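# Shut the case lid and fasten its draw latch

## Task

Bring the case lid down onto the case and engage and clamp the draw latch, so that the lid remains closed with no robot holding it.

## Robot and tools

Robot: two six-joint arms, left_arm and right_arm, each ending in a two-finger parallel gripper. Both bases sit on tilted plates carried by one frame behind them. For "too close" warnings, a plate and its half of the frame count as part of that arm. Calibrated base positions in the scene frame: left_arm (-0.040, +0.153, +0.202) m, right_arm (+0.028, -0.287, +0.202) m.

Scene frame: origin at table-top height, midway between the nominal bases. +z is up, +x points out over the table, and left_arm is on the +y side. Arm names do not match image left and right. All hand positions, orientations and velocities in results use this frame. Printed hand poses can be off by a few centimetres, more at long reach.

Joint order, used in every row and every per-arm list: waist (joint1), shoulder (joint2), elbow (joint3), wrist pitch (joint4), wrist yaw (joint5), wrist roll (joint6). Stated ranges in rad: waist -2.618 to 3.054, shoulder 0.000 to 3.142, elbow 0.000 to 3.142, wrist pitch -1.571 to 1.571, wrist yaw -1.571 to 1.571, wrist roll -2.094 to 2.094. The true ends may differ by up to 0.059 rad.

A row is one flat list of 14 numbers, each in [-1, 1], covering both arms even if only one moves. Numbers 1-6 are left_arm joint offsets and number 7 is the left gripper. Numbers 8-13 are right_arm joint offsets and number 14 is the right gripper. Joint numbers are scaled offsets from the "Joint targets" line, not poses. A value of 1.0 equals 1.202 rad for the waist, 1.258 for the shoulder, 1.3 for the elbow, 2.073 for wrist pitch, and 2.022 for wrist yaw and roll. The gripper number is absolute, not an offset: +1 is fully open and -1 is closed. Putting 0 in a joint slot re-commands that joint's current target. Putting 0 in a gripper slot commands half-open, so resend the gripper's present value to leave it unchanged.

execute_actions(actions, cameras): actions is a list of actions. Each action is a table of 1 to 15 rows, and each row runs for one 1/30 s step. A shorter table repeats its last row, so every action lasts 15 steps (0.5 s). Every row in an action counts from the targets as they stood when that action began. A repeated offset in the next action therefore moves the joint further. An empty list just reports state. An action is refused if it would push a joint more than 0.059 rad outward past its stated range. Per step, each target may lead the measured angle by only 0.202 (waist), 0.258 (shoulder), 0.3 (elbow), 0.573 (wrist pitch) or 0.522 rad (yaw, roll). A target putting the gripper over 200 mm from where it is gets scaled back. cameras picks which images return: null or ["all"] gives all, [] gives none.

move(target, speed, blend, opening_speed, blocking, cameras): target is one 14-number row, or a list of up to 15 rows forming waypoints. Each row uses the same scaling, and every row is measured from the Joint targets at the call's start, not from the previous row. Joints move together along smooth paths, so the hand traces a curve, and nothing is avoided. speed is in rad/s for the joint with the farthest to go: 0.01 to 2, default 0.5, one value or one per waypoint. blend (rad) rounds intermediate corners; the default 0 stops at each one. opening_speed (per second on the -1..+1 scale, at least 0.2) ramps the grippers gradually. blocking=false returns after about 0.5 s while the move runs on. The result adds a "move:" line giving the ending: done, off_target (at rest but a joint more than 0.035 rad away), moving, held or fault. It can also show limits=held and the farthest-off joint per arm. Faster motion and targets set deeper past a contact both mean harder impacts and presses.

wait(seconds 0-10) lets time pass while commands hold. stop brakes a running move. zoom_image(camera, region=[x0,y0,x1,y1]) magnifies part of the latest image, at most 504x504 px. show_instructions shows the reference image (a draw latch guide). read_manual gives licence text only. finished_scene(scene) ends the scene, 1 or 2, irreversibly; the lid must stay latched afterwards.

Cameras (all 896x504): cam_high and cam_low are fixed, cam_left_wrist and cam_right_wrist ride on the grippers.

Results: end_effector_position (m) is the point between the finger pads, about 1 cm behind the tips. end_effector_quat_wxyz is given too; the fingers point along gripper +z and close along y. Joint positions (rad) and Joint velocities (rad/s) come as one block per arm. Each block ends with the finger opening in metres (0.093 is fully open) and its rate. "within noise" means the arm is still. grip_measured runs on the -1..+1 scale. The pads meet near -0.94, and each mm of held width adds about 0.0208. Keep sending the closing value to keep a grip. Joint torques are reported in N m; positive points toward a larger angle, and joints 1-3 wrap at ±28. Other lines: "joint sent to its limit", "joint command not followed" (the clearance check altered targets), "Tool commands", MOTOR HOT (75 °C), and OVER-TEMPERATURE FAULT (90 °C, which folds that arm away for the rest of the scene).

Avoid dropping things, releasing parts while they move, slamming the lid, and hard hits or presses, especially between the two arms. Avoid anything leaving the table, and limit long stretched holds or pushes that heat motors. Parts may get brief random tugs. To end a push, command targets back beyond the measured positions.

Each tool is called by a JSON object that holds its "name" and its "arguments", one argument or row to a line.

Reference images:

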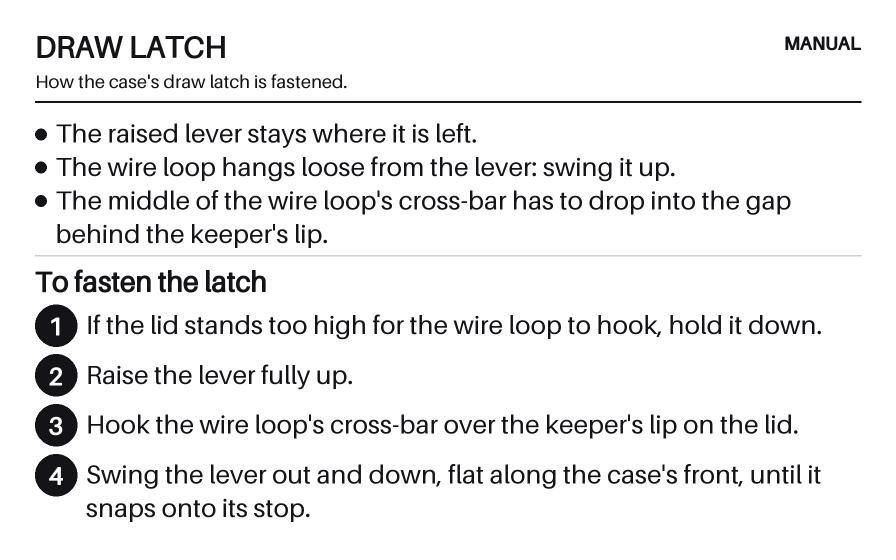

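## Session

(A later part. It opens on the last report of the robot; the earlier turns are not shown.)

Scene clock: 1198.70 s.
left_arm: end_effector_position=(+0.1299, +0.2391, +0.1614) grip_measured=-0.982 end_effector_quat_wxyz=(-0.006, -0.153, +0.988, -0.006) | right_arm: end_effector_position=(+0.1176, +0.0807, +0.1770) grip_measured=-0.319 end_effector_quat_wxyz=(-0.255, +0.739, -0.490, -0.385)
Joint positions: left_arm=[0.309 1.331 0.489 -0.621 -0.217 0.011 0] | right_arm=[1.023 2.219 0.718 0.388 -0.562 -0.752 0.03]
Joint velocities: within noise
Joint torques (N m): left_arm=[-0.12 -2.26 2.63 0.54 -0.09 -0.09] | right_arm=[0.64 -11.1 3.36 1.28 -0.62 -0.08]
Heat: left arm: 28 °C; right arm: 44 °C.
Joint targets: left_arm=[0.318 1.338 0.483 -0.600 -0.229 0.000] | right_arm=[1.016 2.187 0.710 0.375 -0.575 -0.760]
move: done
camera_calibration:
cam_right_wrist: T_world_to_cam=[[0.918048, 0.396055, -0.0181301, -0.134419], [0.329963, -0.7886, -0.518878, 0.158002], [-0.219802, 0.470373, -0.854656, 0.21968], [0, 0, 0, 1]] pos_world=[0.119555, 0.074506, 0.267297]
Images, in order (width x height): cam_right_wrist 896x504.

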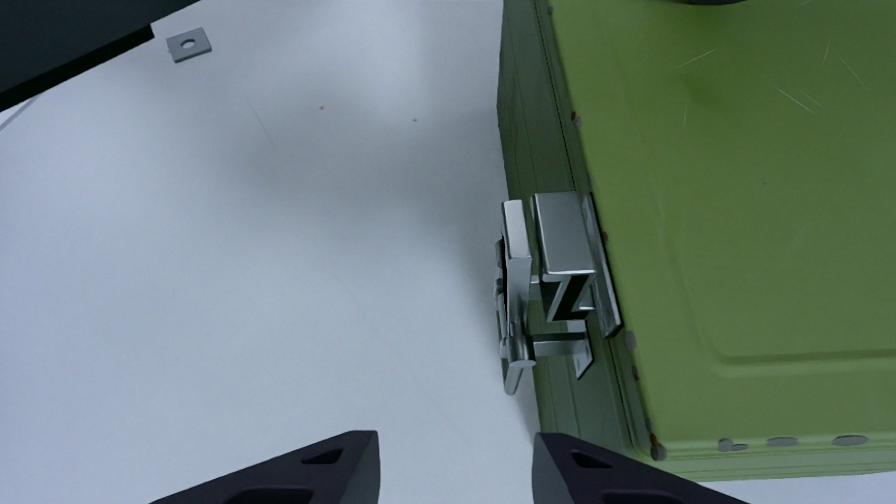

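{"name": "move", "arguments": {
  "target": [0.0133,0.026,-0.0233,0.0304,0.001,0,-1,0,0,0,0,0,0,-0.32],
  "speed": 0.06,
  "cameras": ["cam_right_wrist"]
}}

Scene clock: 1206.43 s.
left_arm: end_effector_position=(+0.1299, +0.2397, +0.1591) grip_measured=-0.982 end_effector_quat_wxyz=(-0.004, -0.156, +0.988, -0.006) | right_arm: end_effector_position=(+0.1176, +0.0807, +0.1770) grip_measured=-0.319 end_effector_quat_wxyz=(-0.255, +0.739, -0.490, -0.385)
Joint positions: left_arm=[0.315 1.336 0.482 -0.605 -0.216 0.011 0] | right_arm=[1.023 2.219 0.718 0.388 -0.562 -0.752 0.03]
Joint velocities: within noise
Joint torques (N m): left_arm=[0.91 0.23 0.68 1 -0.08 -0.09] | right_arm=[0.65 -11.15 3.23 1.29 -0.58 -0.1]
Heat: left arm: 28 °C; right arm: 44 °C.
Joint targets: left_arm=[0.335 1.371 0.453 -0.537 -0.227 0.000] | right_arm=[1.016 2.187 0.710 0.375 -0.575 -0.760]
move: off_target (left_arm); left_arm: the wrist pitch is farthest, 0.068 rad from its target
camera_calibration:
cam_right_wrist: T_world_to_cam=[[0.917966, 0.396258, -0.0178176, -0.134481], [0.330285, -0.788464, -0.51888, 0.157953], [-0.219659, 0.470429, -0.854662, 0.219659], [0, 0, 0, 1]] pos_world=[0.11953, 0.0744954, 0.267297]
Images, in order (width x height): cam_right_wrist 896x504.

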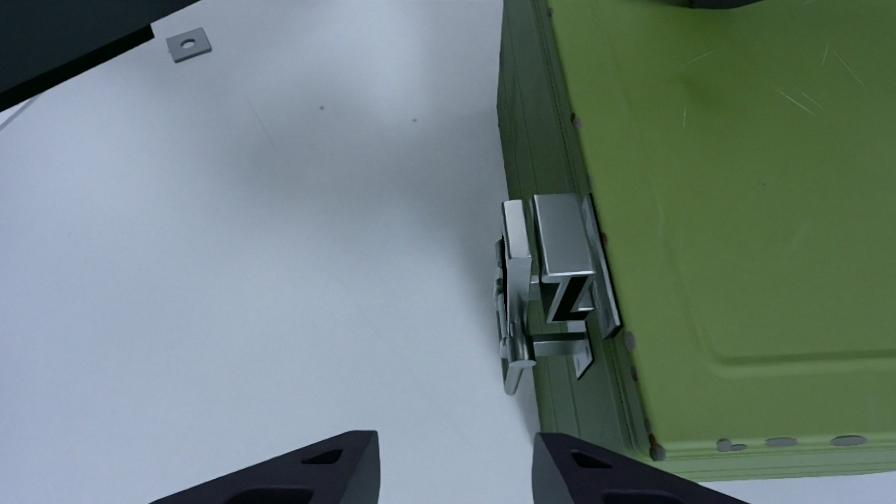

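{"name": "move", "arguments": {
  "target": [
    [0,0,0,0,0,0,-1,0.0982,-0.0477,-0.0515,0.0232,0.0297,0.0574,0.2],
    [0,0,0,0,0,0,-1,0.3394,0.3172,-0.0869,0.3661,0.408,0.4149,0.2],
    [0,0,0,0,0,0,-1,0.3444,0.3855,-0.0169,0.3632,0.4105,0.4149,0.2]
  ],
  "speed": [0.4,0.5,0.3],
  "opening_speed": 1,
  "cameras": ["cam_right_wrist"]
}}

Scene clock: 1244.80 s.
left_arm: end_effector_position=(+0.1299, +0.2397, +0.1591) grip_measured=-0.982 end_effector_quat_wxyz=(-0.004, -0.156, +0.988, -0.006) | right_arm: end_effector_position=(+0.0995, +0.1072, +0.0980) grip_measured=+0.199 end_effector_quat_wxyz=(+0.371, -0.517, +0.726, +0.261)
Joint positions: left_arm=[0.315 1.336 0.482 -0.605 -0.216 0.011 0] | right_arm=[1.423 2.659 0.676 1.11 0.24 0.07 0.055]
Joint velocities: within noise
Joint torques (N m): left_arm=[0.92 0.21 0.68 1 -0.07 -0.09] | right_arm=[1.2 -7.87 3.08 2.06 0.06 0.09]
Heat: left arm: 27 °C; right arm: 44 °C.
Joint targets: left_arm=[0.335 1.371 0.453 -0.537 -0.227 0.000] | right_arm=[1.430 2.672 0.688 1.128 0.255 0.079]
move: off_target (left_arm); left_arm: the wrist pitch is farthest, 0.068 rad from its target
camera_calibration:
cam_right_wrist: T_world_to_cam=[[0.946563, -0.322268, -0.0126838, -0.0560931], [-0.284599, -0.816127, -0.502931, 0.206402], [0.151727, 0.479666, -0.864233, 0.0986756], [0, 0, 0, 1]] pos_world=[0.0968657, 0.103042, 0.188373]
Images, in order (width x height): cam_right_wrist 896x504.

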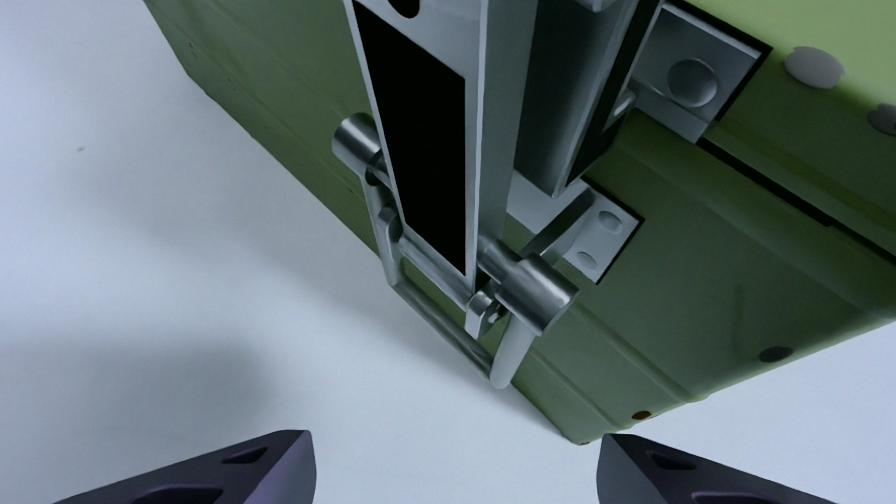

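{"name": "move", "arguments": {
  "target": [0,0,0,0,0,0,-1,0.0358,0.0175,0.0838,-0.0507,0.0178,0.0203,0.2],
  "speed": 0.12,
  "cameras": []
}}

{"name": "move", "arguments": {
  "target": [0,0,0,0,0,0,-1,-0.119,-0.0493,-0.0954,0.0555,-0.1785,-0.1444,-0.32],
  "speed": 0.2,
  "opening_speed": 0.3,
  "cameras": ["cam_right_wrist"]
}}

{"name": "move", "arguments": {
  "target": [0,0,0,0,0,0,-1,-0.1556,-0.0835,0.0669,-0.1877,-0.2226,-0.2275,-0.32],
  "speed": 0.2,
  "cameras": ["cam_right_wrist"]
}}

Scene clock: 1254.30 s.
left_arm: end_effector_position=(+0.1299, +0.2397, +0.1591) grip_measured=-0.982 end_effector_quat_wxyz=(-0.004, -0.156, +0.988, -0.006) | right_arm: end_effector_position=(+0.0921, +0.1353, +0.1013) grip_measured=+0.199 end_effector_quat_wxyz=(+0.379, -0.508, +0.726, +0.266)
Joint positions: left_arm=[0.315 1.336 0.482 -0.605 -0.216 0.011 0] | right_arm=[1.465 2.68 0.782 1.037 0.278 0.111 0.055]
Joint velocities: within noise
Joint torques (N m): left_arm=[0.88 0.21 0.65 1 -0.07 -0.09] | right_arm=[1.25 -8.4 3.67 1.74 0.09 0.04]
Heat: left arm: 27 °C; right arm: 44 °C.
Joint targets: left_arm=[0.335 1.371 0.453 -0.537 -0.227 0.000] | right_arm=[1.473 2.694 0.797 1.023 0.291 0.120]
move: off_target (left_arm); left_arm: the wrist pitch is farthest, 0.068 rad from its target
No camera images: "cameras" was empty.

Scene clock: 1256.70 s.
left_arm: end_effector_position=(+0.1299, +0.2397, +0.1591) grip_measured=-0.982 end_effector_quat_wxyz=(-0.004, -0.156, +0.988, -0.006) | right_arm: end_effector_position=(+0.0839, +0.1113, +0.0942) grip_measured=-0.319 end_effector_quat_wxyz=(-0.330, +0.614, -0.646, -0.312)
Joint positions: left_arm=[0.315 1.336 0.482 -0.605 -0.216 0.011 0] | right_arm=[1.335 2.668 0.678 1.115 -0.046 -0.162 0.03]
Joint velocities: within noise
Joint torques (N m): left_arm=[0.91 0.23 0.64 1 -0.08 -0.1] | right_arm=[0.35 -12.36 1.61 2.13 -0.37 -0.2]
Heat: left arm: 27 °C; right arm: 44 °C.
Joint targets: left_arm=[0.335 1.371 0.453 -0.537 -0.227 0.000] | right_arm=[1.330 2.632 0.673 1.138 -0.070 -0.172]
move: off_target (left_arm, right_arm); left_arm: the wrist pitch is farthest, 0.068 rad from its target; right_arm: the shoulder is farthest, 0.036 rad from its target
camera_calibration:
cam_right_wrist: T_world_to_cam=[[0.998799, -0.0464908, -0.0154865, -0.0748797], [-0.0479572, -0.862475, -0.503823, 0.188767], [0.0100664, 0.50396, -0.863668, 0.104922], [0, 0, 0, 1]] pos_world=[0.0827864, 0.106449, 0.184564]
Images, in order (width x height): cam_right_wrist 896x504.

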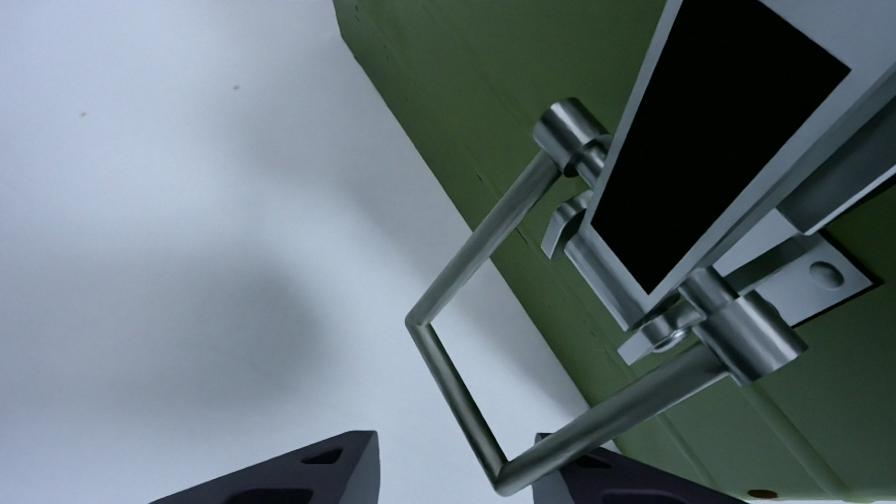

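Scene clock: 1259.67 s.
left_arm: end_effector_position=(+0.1299, +0.2397, +0.1591) grip_measured=-0.982 end_effector_quat_wxyz=(-0.004, -0.156, +0.988, -0.006) | right_arm: end_effector_position=(+0.0764, +0.1018, +0.1056) grip_measured=-0.319 end_effector_quat_wxyz=(-0.252, +0.740, -0.493, -0.383)
Joint positions: left_arm=[0.315 1.336 0.482 -0.605 -0.216 0.011 0] | right_arm=[1.148 2.562 0.744 0.762 -0.5 -0.622 0.03]
Joint velocities: within noise
Joint torques (N m): left_arm=[0.9 0.21 0.66 1 -0.08 -0.09] | right_arm=[0.49 -12.27 3.69 1.42 -0.66 -0.15]
Heat: left arm: 27 °C; right arm: 44 °C.
Joint targets: left_arm=[0.335 1.371 0.453 -0.537 -0.227 0.000] | right_arm=[1.143 2.527 0.760 0.749 -0.520 -0.632]
move: off_target (left_arm); left_arm: the wrist pitch is farthest, 0.068 rad from its target
camera_calibration:
cam_right_wrist: T_world_to_cam=[[0.919151, 0.393258, -0.0225746, -0.105629], [0.327128, -0.793999, -0.512399, 0.151236], [-0.219429, 0.463587, -0.858451, 0.140692], [0, 0, 0, 1]] pos_world=[0.0784873, 0.0963974, 0.195885]
Images, in order (width x height): cam_right_wrist 896x504.

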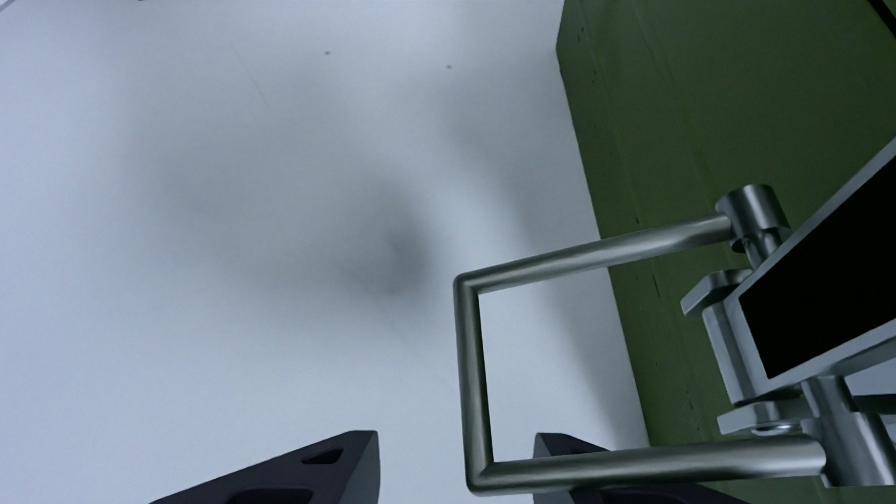

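{"name": "move", "arguments": {
  "target": [
    [0,0,0,0,0,0,-1,0.0383,-0.0819,-0.0531,-0.0178,0.0089,0.0148,-0.32],
    [0,0,0,0,0,0,-1,0.0416,-0.1582,-0.0562,-0.0608,0.0104,0.0168,-0.32],
    [0,0,0,0,0,0,-1,0.0133,-0.1963,-0.0162,-0.1027,0.0054,0.0079,-0.32],
    [0,0,0,0,0,0,-1,-0.0108,-0.2178,0.0208,-0.1452,-0.0015,-0.0059,-0.32],
    [0,0,0,0,0,0,-1,-0.0324,-0.2194,0.0569,-0.1756,-0.0079,-0.0183,-0.32]
  ],
  "speed": 0.1,
  "blend": 0.02,
  "cameras": ["cam_right_wrist","cam_left_wrist","cam_high"]
}}

{"name": "zoom_image", "arguments": {
  "camera": "cam_left_wrist",
  "region": [600, 350, 896, 504]
}}

{"name": "zoom_image", "arguments": {
  "camera": "cam_high",
  "region": [405, 190, 475, 250]
}}

Scene clock: 1273.40 s.
left_arm: end_effector_position=(+0.1299, +0.2397, +0.1591) grip_measured=-0.982 end_effector_quat_wxyz=(-0.004, -0.156, +0.988, -0.006) | right_arm: end_effector_position=(+0.1035, +0.1130, +0.1777) grip_measured=-0.319 end_effector_quat_wxyz=(-0.251, +0.740, -0.492, -0.385)
Joint positions: left_arm=[0.315 1.336 0.482 -0.605 -0.216 0.011 0] | right_arm=[1.111 2.286 0.812 0.398 -0.522 -0.66 0.03]
Joint velocities: within noise
Joint torques (N m): left_arm=[0.88 0.21 0.65 1.01 -0.08 -0.09] | right_arm=[0.65 -12.01 6.02 1.4 -0.59 -0.12]
Heat: left arm: 27 °C; right arm: 45 °C.
Joint targets: left_arm=[0.335 1.371 0.453 -0.537 -0.227 0.000] | right_arm=[1.104 2.251 0.834 0.385 -0.536 -0.669]
move: off_target (left_arm); left_arm: the wrist pitch is farthest, 0.068 rad from its target
camera_calibration:
cam_left_wrist: T_world_to_cam=[[0.325802, -0.94519, 0.0216651, 0.180658], [-0.847189, -0.281697, 0.450464, 0.145964], [-0.419671, -0.165117, -0.892532, 0.320849], [0, 0, 0, 1]] pos_world=[0.199451, 0.264851, 0.216702]
cam_right_wrist: T_world_to_cam=[[0.91761, 0.396675, -0.0253047, -0.133001], [0.3284, -0.79246, -0.513966, 0.188141], [-0.22393, 0.46331, -0.857437, 0.203697], [0, 0, 0, 1]] pos_world=[0.105871, 0.107477, 0.267989]
Images, in order (width x height): cam_high 896x504, cam_left_wrist 896x504, cam_right_wrist 896x504.

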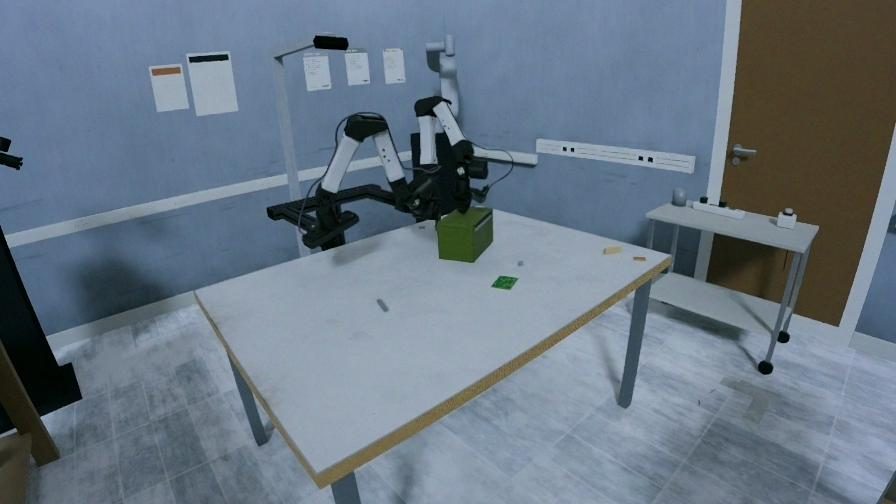

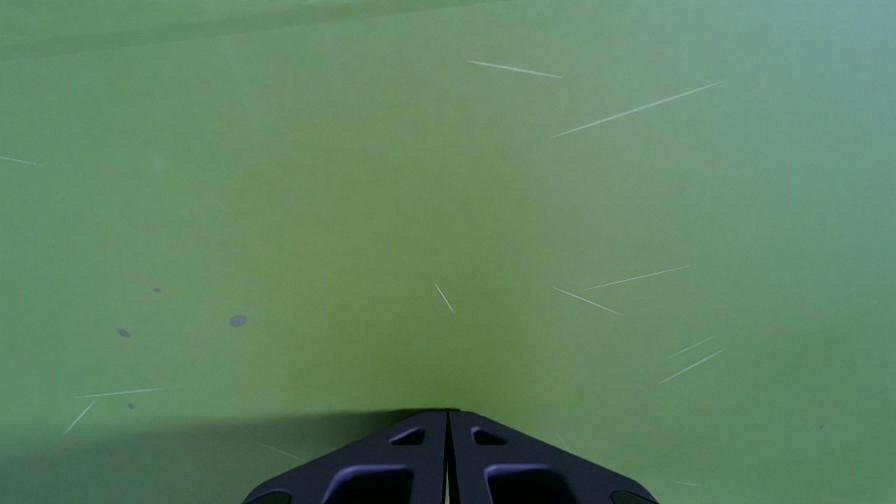

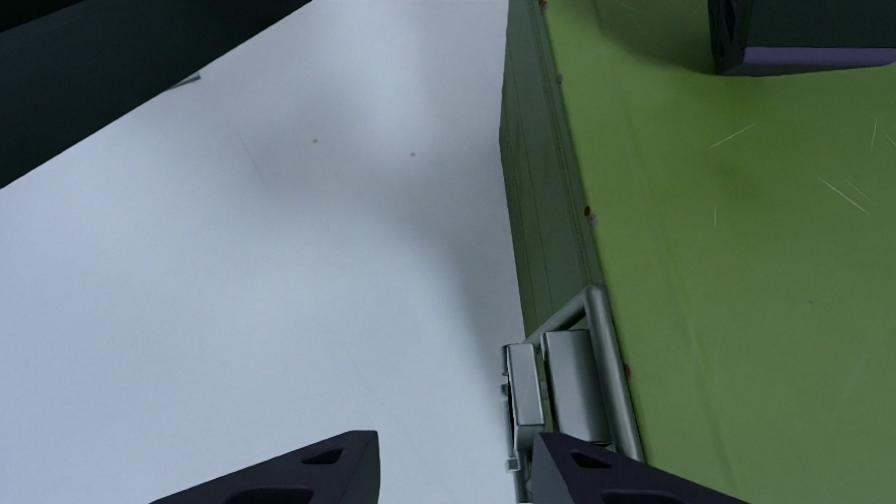

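Scaled by 1.703 from the camera's 896x504 image, which has a finer 1280x720 frame.

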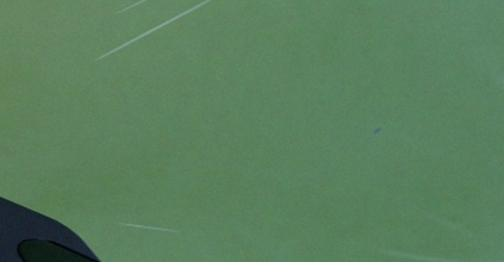

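Scaled by 7.200 from the camera's 896x504 image, which has a finer 1280x720 frame.

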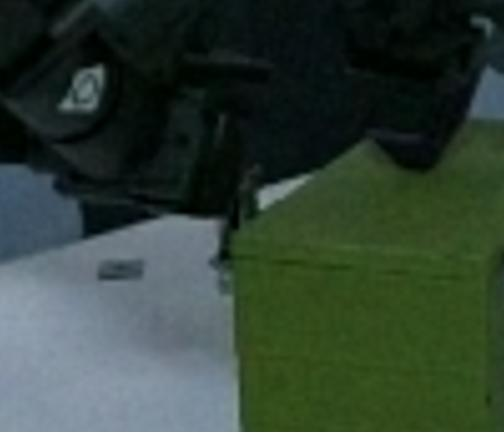

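{"name": "zoom_image", "arguments": {
  "camera": "cam_right_wrist",
  "region": [480, 270, 680, 480]
}}

Scaled by 2.400 from the camera's 896x504 image, which has a finer 1280x720 frame.

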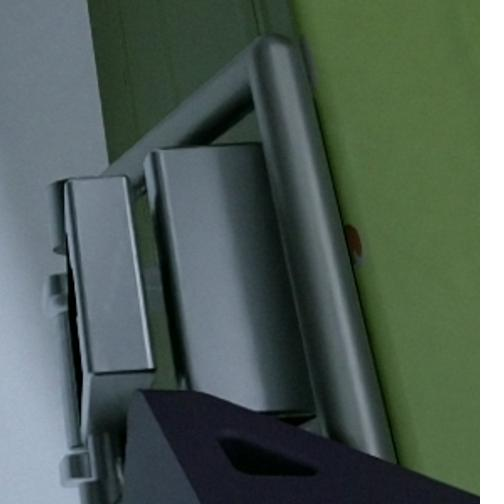

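{"name": "move", "arguments": {
  "target": [0,0,0,0,0,0,-1,-0.0273,0.0071,0.027,-0.0206,-0.0079,-0.0153,-0.32],
  "speed": 0.05,
  "cameras": ["cam_right_wrist"]
}}

{"name": "zoom_image", "arguments": {
  "camera": "cam_right_wrist",
  "region": [460, 270, 660, 480]
}}

Scene clock: 1295.90 s.
left_arm: end_effector_position=(+0.1300, +0.2397, +0.1591) grip_measured=-0.982 end_effector_quat_wxyz=(-0.004, -0.156, +0.988, -0.006) | right_arm: end_effector_position=(+0.1160, +0.1163, +0.1822) grip_measured=-0.319 end_effector_quat_wxyz=(-0.255, +0.738, -0.489, -0.389)
Joint positions: left_arm=[0.315 1.336 0.482 -0.605 -0.216 0.011 0] | right_arm=[1.079 2.286 0.848 0.357 -0.544 -0.691 0.03]
Joint velocities: within noise
Joint torques (N m): left_arm=[0.92 0.18 0.68 0.99 -0.08 -0.09] | right_arm=[0.69 -11.49 6.09 1.36 -0.52 -0.11]
Heat: left arm: 27 °C; right arm: 46 °C.
Joint targets: left_arm=[0.335 1.371 0.453 -0.537 -0.227 0.000] | right_arm=[1.071 2.260 0.869 0.342 -0.552 -0.700]
move: off_target (left_arm); left_arm: the wrist pitch is farthest, 0.068 rad from its target
camera_calibration:
cam_right_wrist: T_world_to_cam=[[0.916973, 0.398357, -0.0217484, -0.146493], [0.328875, -0.785642, -0.524031, 0.189998], [-0.225838, 0.473369, -0.851422, 0.206794], [0, 0, 0, 1]] pos_world=[0.118547, 0.109737, 0.272448]
Images, in order (width x height): cam_right_wrist 896x504.

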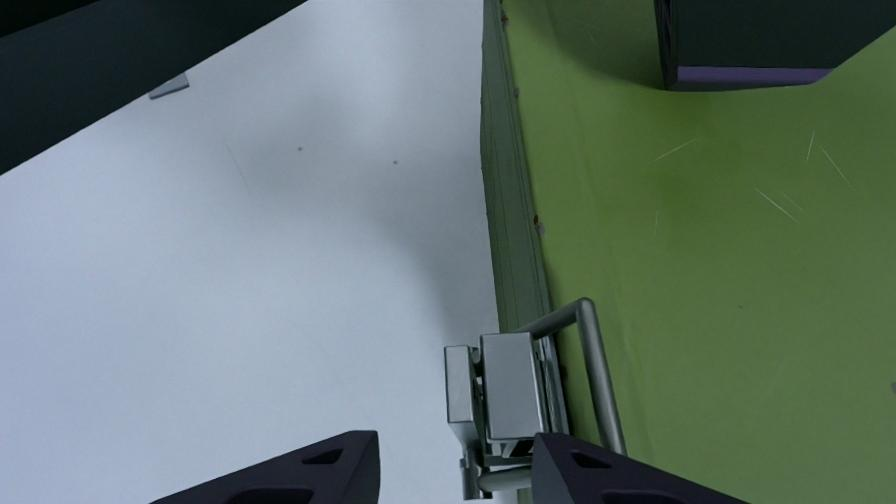

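Scaled by 2.400 from the camera's 896x504 image, which has a finer 1280x720 frame.

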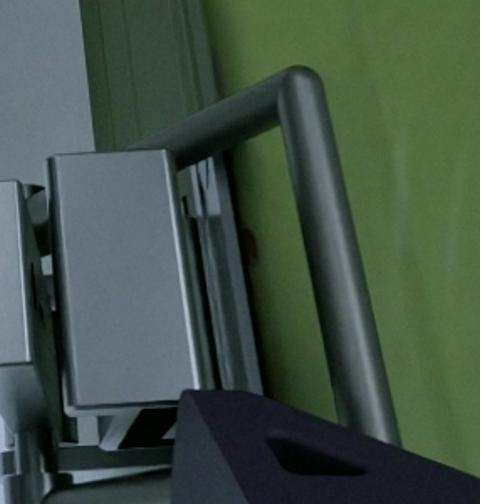

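{"name": "move", "arguments": {
  "target": [0,0,0,0,0,0,-1,-0.0732,-0.0509,-0.0954,-0.0048,-0.0193,-0.045,-0.32],
  "speed": 0.12,
  "cameras": ["cam_right_wrist"]
}}

{"name": "zoom_image", "arguments": {
  "camera": "cam_right_wrist",
  "region": [400, 100, 700, 400]
}}

Scene clock: 1302.07 s.
left_arm: end_effector_position=(+0.1300, +0.2397, +0.1591) grip_measured=-0.982 end_effector_quat_wxyz=(-0.004, -0.156, +0.988, -0.006) | right_arm: end_effector_position=(+0.1292, +0.0821, +0.1770) grip_measured=-0.319 end_effector_quat_wxyz=(-0.255, +0.738, -0.491, -0.386)
Joint positions: left_arm=[0.315 1.336 0.482 -0.605 -0.216 0.011 0] | right_arm=[0.99 2.229 0.752 0.345 -0.578 -0.782 0.03]
Joint velocities: within noise
Joint torques (N m): left_arm=[0.91 0.23 0.7 1 -0.07 -0.09] | right_arm=[0.69 -11.37 3.55 1.23 -0.6 -0.1]
Heat: left arm: 27 °C; right arm: 46 °C.
Joint targets: left_arm=[0.335 1.371 0.453 -0.537 -0.227 0.000] | right_arm=[0.983 2.196 0.745 0.332 -0.591 -0.791]
move: off_target (left_arm); left_arm: the wrist pitch is farthest, 0.068 rad from its target
camera_calibration:
cam_right_wrist: T_world_to_cam=[[0.918839, 0.394064, -0.0211503, -0.145017], [0.326431, -0.789071, -0.520394, 0.156018], [-0.221758, 0.471255, -0.853664, 0.221525], [0, 0, 0, 1]] pos_world=[0.131443, 0.075861, 0.267232]
Images, in order (width x height): cam_right_wrist 896x504.

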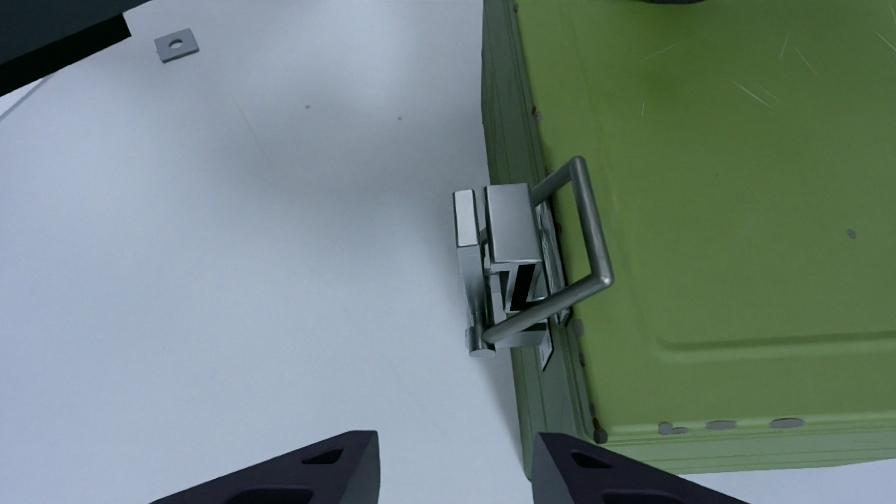

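Scaled by 1.680 from the camera's 896x504 image, which has a finer 1280x720 frame.

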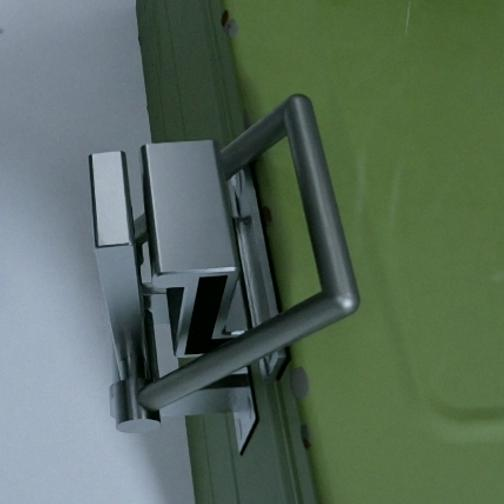

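{"name": "wait", "arguments": {
  "seconds": 0.1
}}

{"name": "zoom_image", "arguments": {
  "camera": "cam_right_wrist",
  "region": [250, 150, 650, 450]
}}

Scene clock: 1338.67 s.
left_arm: end_effector_position=(+0.1300, +0.2397, +0.1591) grip_measured=-0.982 end_effector_quat_wxyz=(-0.004, -0.156, +0.988, -0.006) | right_arm: end_effector_position=(+0.1291, +0.0821, +0.1770) grip_measured=-0.319 end_effector_quat_wxyz=(-0.255, +0.738, -0.491, -0.387)
Joint positions: left_arm=[0.315 1.336 0.482 -0.605 -0.216 0.011 0] | right_arm=[0.99 2.229 0.752 0.345 -0.579 -0.783 0.03]
Joint velocities: within noise
Joint torques (N m): left_arm=[0.9 0.23 0.68 1.01 -0.08 -0.1] | right_arm=[0.75 -11.32 3.37 1.24 -0.64 -0.06]
Heat: left arm: 26 °C; right arm: 50 °C.
Joint targets: left_arm=[0.335 1.371 0.453 -0.537 -0.227 0.000] | right_arm=[0.983 2.196 0.745 0.332 -0.591 -0.791]
Tool commands: left_gripper/opening=-1.0 right_gripper/opening=-0.32
wait: 0.10 s; at rest from the start
camera_calibration:
cam_left_wrist: T_world_to_cam=[[0.325876, -0.945164, 0.021667, 0.180641], [-0.847323, -0.281823, 0.450132, 0.146146], [-0.419342, -0.165046, -0.892699, 0.320856], [0, 0, 0, 1]] pos_world=[0.199515, 0.264879, 0.216729]
cam_right_wrist: T_world_to_cam=[[0.918495, 0.394884, -0.02083, -0.145005], [0.327167, -0.78846, -0.520858, 0.156038], [-0.222102, 0.47159, -0.853389, 0.221528], [0, 0, 0, 1]] pos_world=[0.131337, 0.0758193, 0.267303]

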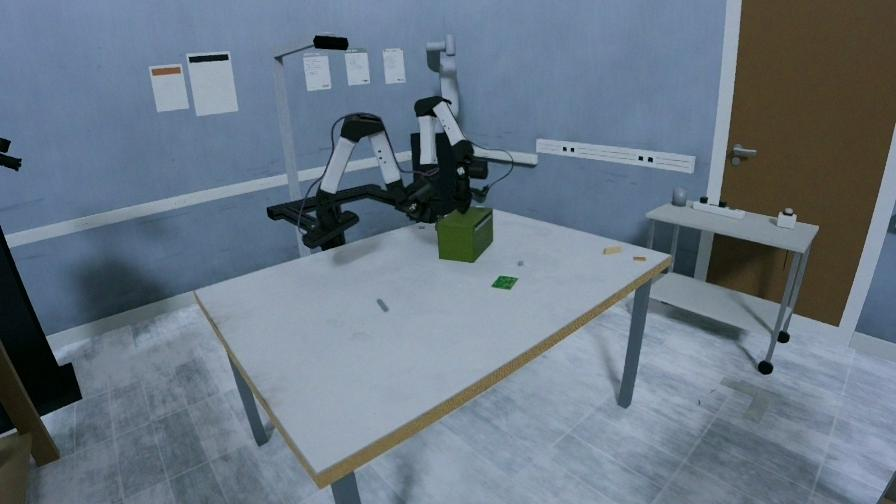

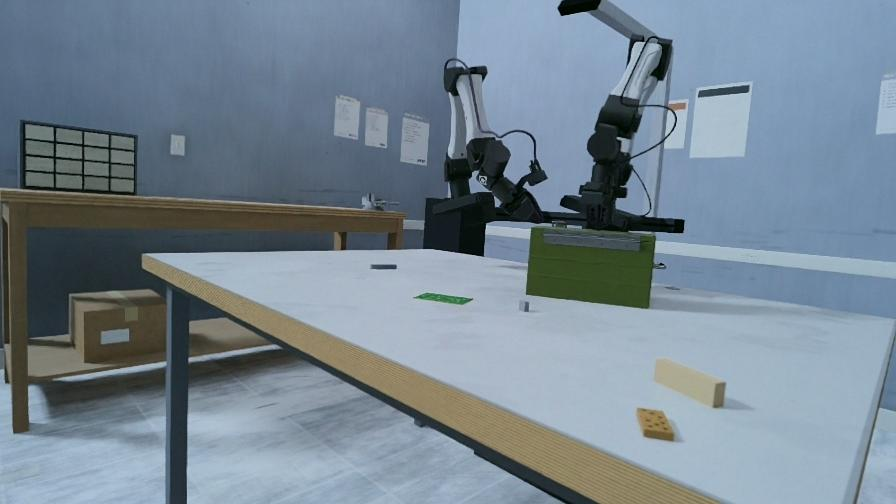

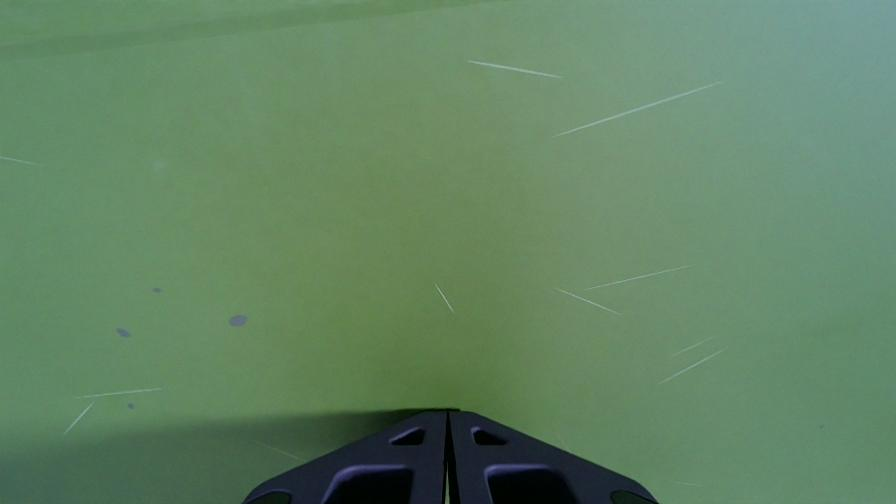

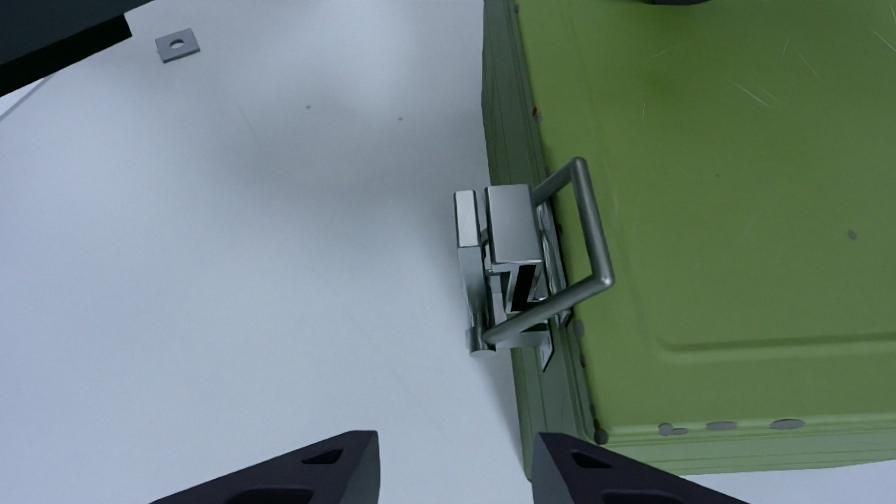

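Scaled by 1.260 from the camera's 896x504 image, which has a finer 1280x720 frame.

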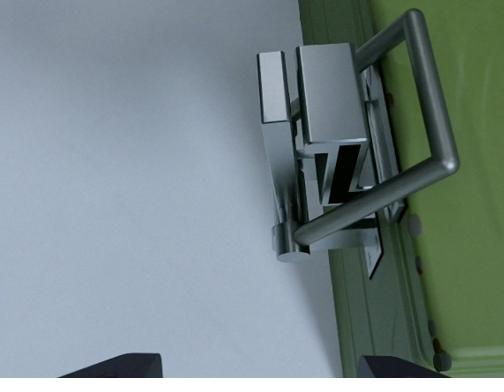

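{"name": "move", "arguments": {
  "target": [
    [0,0,0,0,0,0,-1, -0.3,0,0,0,0,0,-0.32],
    [0,0,0,0,0,0,-1, -0.394,0.146,-0.169,0.156,-0.301,-0.19,-0.32]
  ],
  "speed": 0.8,
  "blend": 0.15,
  "cameras": ["cam_right_wrist"]
}}

{"name": "zoom_image", "arguments": {
  "camera": "cam_right_wrist",
  "region": [300, 100, 600, 300]
}}

Scene clock: 1357.73 s.
left_arm: end_effector_position=(+0.1300, +0.2397, +0.1591) grip_measured=-0.982 end_effector_quat_wxyz=(-0.004, -0.156, +0.988, -0.006) | right_arm: end_effector_position=(+0.1557, -0.0091, +0.1808) grip_measured=-0.319 end_effector_quat_wxyz=(-0.381, +0.628, -0.398, -0.550)
Joint positions: left_arm=[0.315 1.336 0.482 -0.605 -0.216 0.011 0] | right_arm=[0.518 2.37 0.528 0.638 -1.186 -1.166 0.03]
Joint velocities: within noise
Joint torques (N m): left_arm=[0.9 0.21 0.69 1 -0.07 -0.09] | right_arm=[0.83 -6.22 0.85 1.08 -0.85 -0.11]
Heat: left arm: 26 °C; right arm: 50 °C.
Joint targets: left_arm=[0.335 1.371 0.453 -0.537 -0.227 0.000] | right_arm=[0.510 2.380 0.525 0.655 -1.200 -1.175]
move: off_target (left_arm); left_arm: the wrist pitch is farthest, 0.068 rad from its target
camera_calibration:
cam_right_wrist: T_world_to_cam=[[0.913108, 0.406806, 0.0272613, -0.141135], [0.223965, -0.444587, -0.867284, 0.159179], [-0.340697, 0.798029, -0.497066, 0.230716], [0, 0, 0, 1]] pos_world=[0.171825, -0.0559342, 0.256582]
Images, in order (width x height): cam_right_wrist 896x504.

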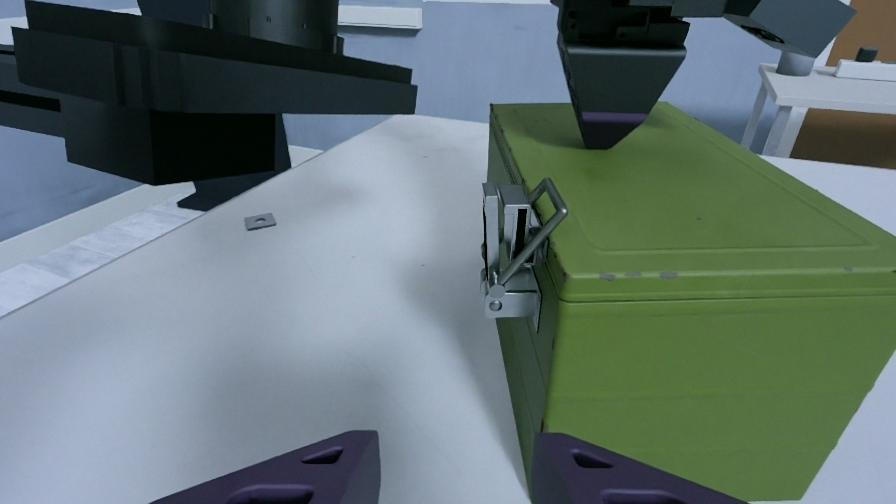

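Scaled by 1.680 from the camera's 896x504 image, which has a finer 1280x720 frame.

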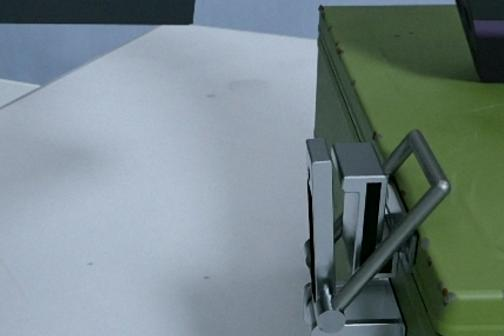

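{"name": "zoom_image", "arguments": {
  "camera": "cam_right_wrist",
  "region": [460, 150, 600, 340]
}}

Scaled by 2.653 from the camera's 896x504 image, which has a finer 1280x720 frame.

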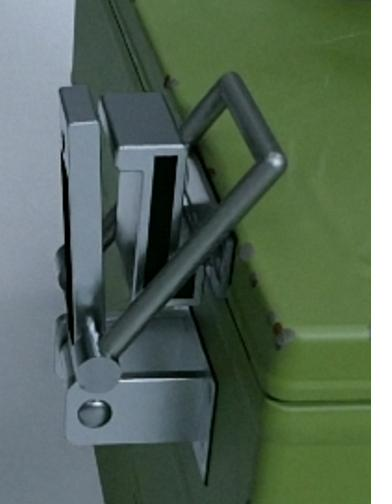

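{"name": "wait", "arguments": {
  "seconds": 0,
  "cameras": ["cam_high","cam_low"]
}}

{"name": "zoom_image", "arguments": {
  "camera": "cam_high",
  "region": [400, 180, 500, 260]
}}

{"name": "zoom_image", "arguments": {
  "camera": "cam_low",
  "region": [600, 200, 700, 300]
}}

Scene clock: 1380.73 s.
left_arm: end_effector_position=(+0.1300, +0.2397, +0.1591) grip_measured=-0.982 end_effector_quat_wxyz=(-0.004, -0.156, +0.988, -0.006) | right_arm: end_effector_position=(+0.1557, -0.0091, +0.1810) grip_measured=-0.319 end_effector_quat_wxyz=(-0.381, +0.628, -0.397, -0.550)
Joint positions: left_arm=[0.315 1.336 0.482 -0.605 -0.216 0.011 0] | right_arm=[0.518 2.37 0.528 0.638 -1.187 -1.167 0.03]
Joint velocities: within noise
Joint torques (N m): left_arm=[0.9 0.23 0.65 1.01 -0.08 -0.09] | right_arm=[0.66 -6.26 0.73 1.09 -0.79 -0.11]
Heat: left arm: 26 °C; right arm: 45 °C.
Joint targets: left_arm=[0.335 1.371 0.453 -0.537 -0.227 0.000] | right_arm=[0.510 2.380 0.525 0.655 -1.200 -1.175]
Tool commands: left_gripper/opening=-1.0 right_gripper/opening=-0.32
Images, in order (width x height): cam_high 896x504, cam_low 896x504.

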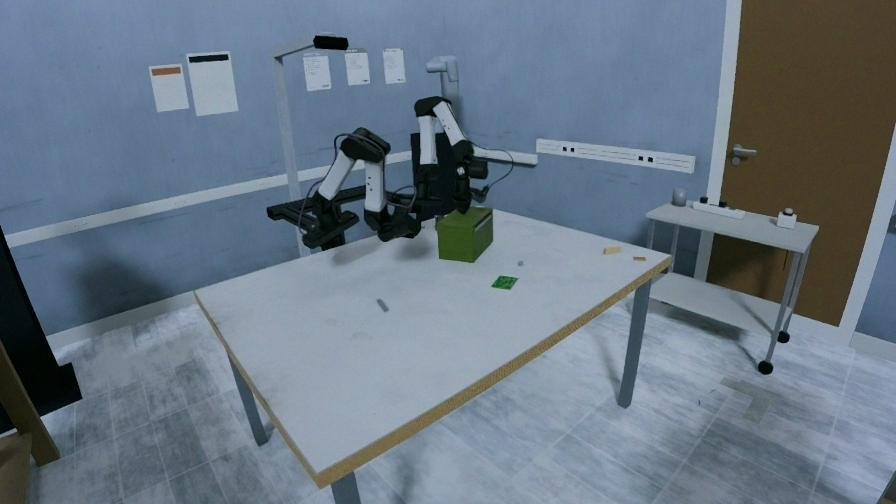

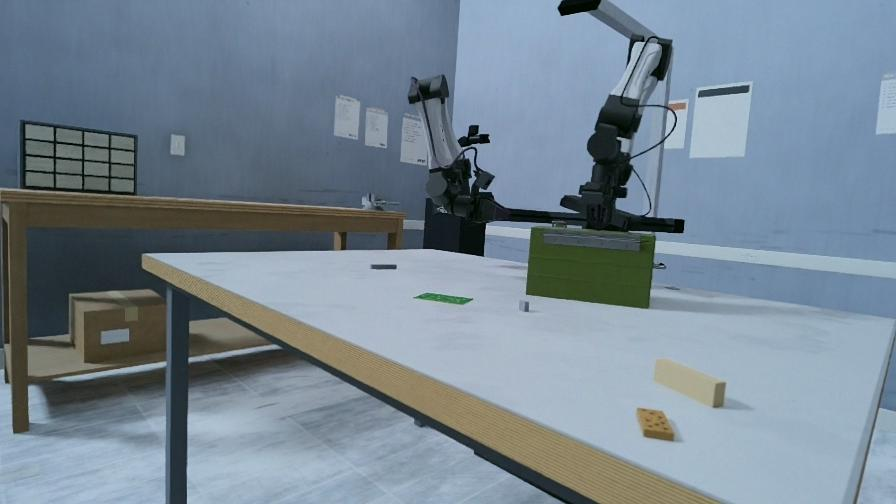

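Scaled by 5.040 from the camera's 896x504 image, which has a finer 1280x720 frame.

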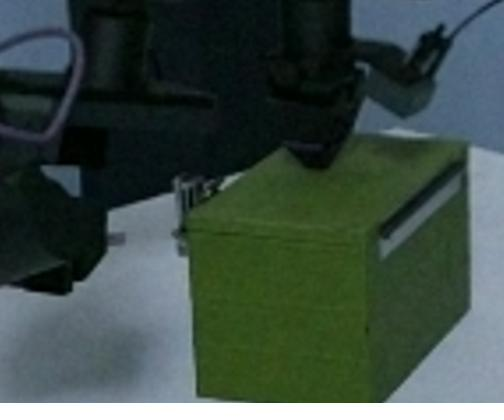

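Scaled by 5.040 from the camera's 896x504 image, which has a finer 1280x720 frame.

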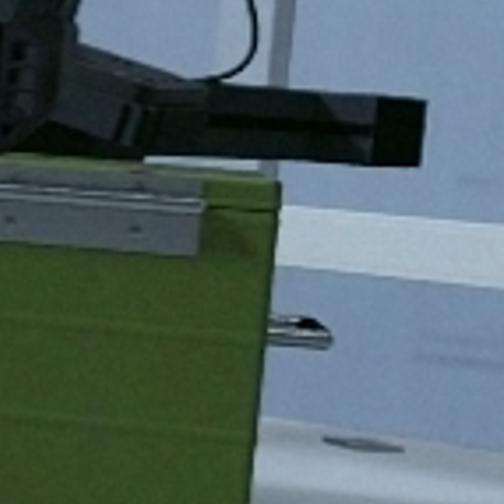

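{"name": "zoom_image", "arguments": {
  "camera": "cam_low",
  "region": [530, 205, 580, 240]
}}

{"name": "zoom_image", "arguments": {
  "camera": "cam_high",
  "region": [425, 205, 455, 235]
}}

Scaled by 10.080 from the camera's 896x504 image, which has a finer 1280x720 frame.

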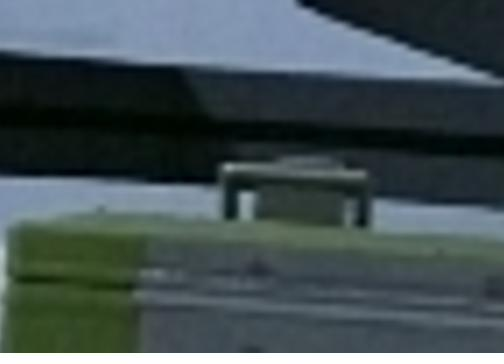

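Scaled by 16.800 from the camera's 896x504 image, which has a finer 1280x720 frame.

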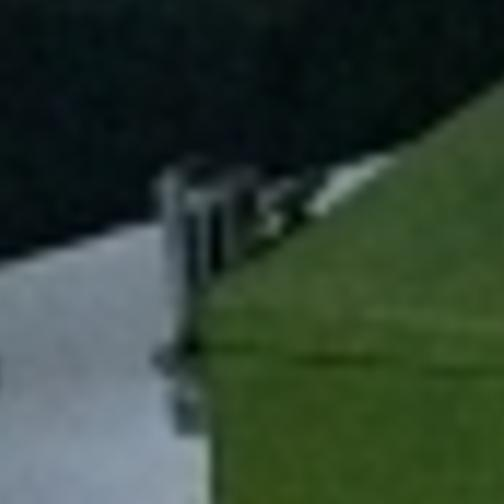

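{"name": "move", "arguments": {
  "target": [-0.105, -0.2035, 0.182, -0.238, -0.006, 0, -1, 0,0,0,0,0,0,-0.32],
  "speed": 0.5,
  "cameras": ["cam_left_wrist","cam_right_wrist"]
}}

{"name": "zoom_image", "arguments": {
  "camera": "cam_left_wrist",
  "region": [600, 300, 896, 504]
}}

Scene clock: 1413.30 s.
left_arm: end_effector_position=(+0.1247, +0.2385, +0.2328) grip_measured=-0.982 end_effector_quat_wxyz=(-0.003, -0.107, +0.994, -0.008) | right_arm: end_effector_position=(+0.1557, -0.0091, +0.1810) grip_measured=-0.319 end_effector_quat_wxyz=(-0.381, +0.628, -0.397, -0.550)
Joint positions: left_arm=[0.218 1.129 0.664 -1.015 -0.223 0.011 0] | right_arm=[0.518 2.37 0.528 0.638 -1.187 -1.167 0.03]
Joint velocities: within noise
Joint torques (N m): left_arm=[-1.83 -3.36 6.02 0.21 -0.14 -0.08] | right_arm=[0.9 -6.15 0.75 1.09 -0.84 -0.09]
Heat: left arm: 26 °C; right arm: 41 °C.
Joint targets: left_arm=[0.208 1.115 0.689 -1.031 -0.239 0.000] | right_arm=[0.510 2.380 0.525 0.655 -1.200 -1.175]
move: done
camera_calibration:
cam_left_wrist: T_world_to_cam=[[0.230676, -0.972683, 0.0260161, 0.197011], [-0.871995, -0.194786, 0.449091, 0.0906776], [-0.431756, -0.12628, -0.893107, 0.376577], [0, 0, 0, 1]] pos_world=[0.196214, 0.256846, 0.290475]
cam_right_wrist: T_world_to_cam=[[0.912872, 0.407234, 0.0287329, -0.141331], [0.224984, -0.443105, -0.867779, 0.159305], [-0.340658, 0.798635, -0.49612, 0.230623], [0, 0, 0, 1]] pos_world=[0.171739, -0.0560402, 0.256719]
Images, in order (width x height): cam_left_wrist 896x504, cam_right_wrist 896x504.

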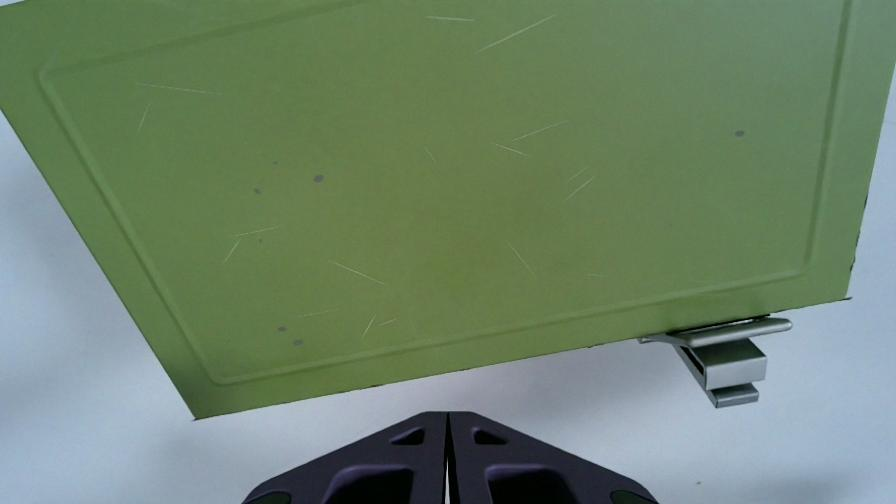

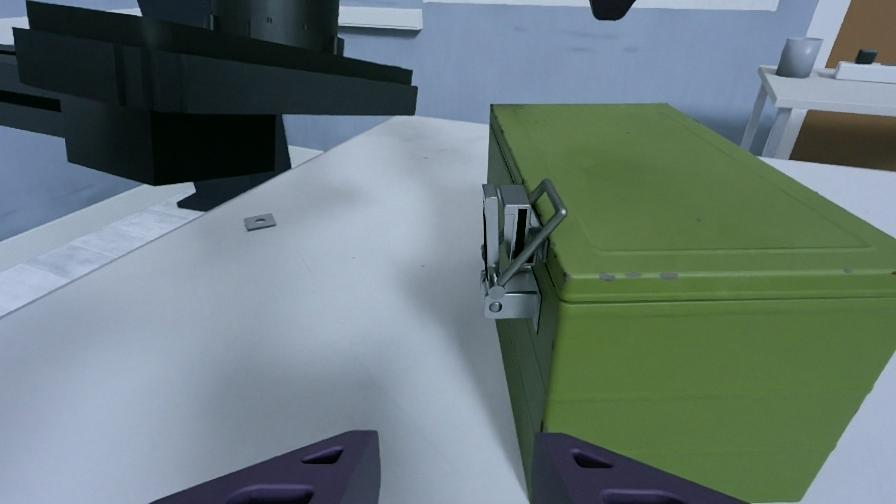

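Scaled by 1.703 from the camera's 896x504 image, which has a finer 1280x720 frame.

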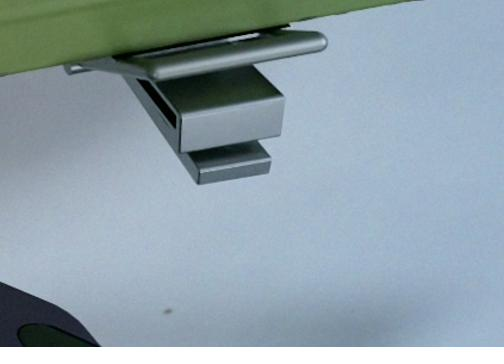

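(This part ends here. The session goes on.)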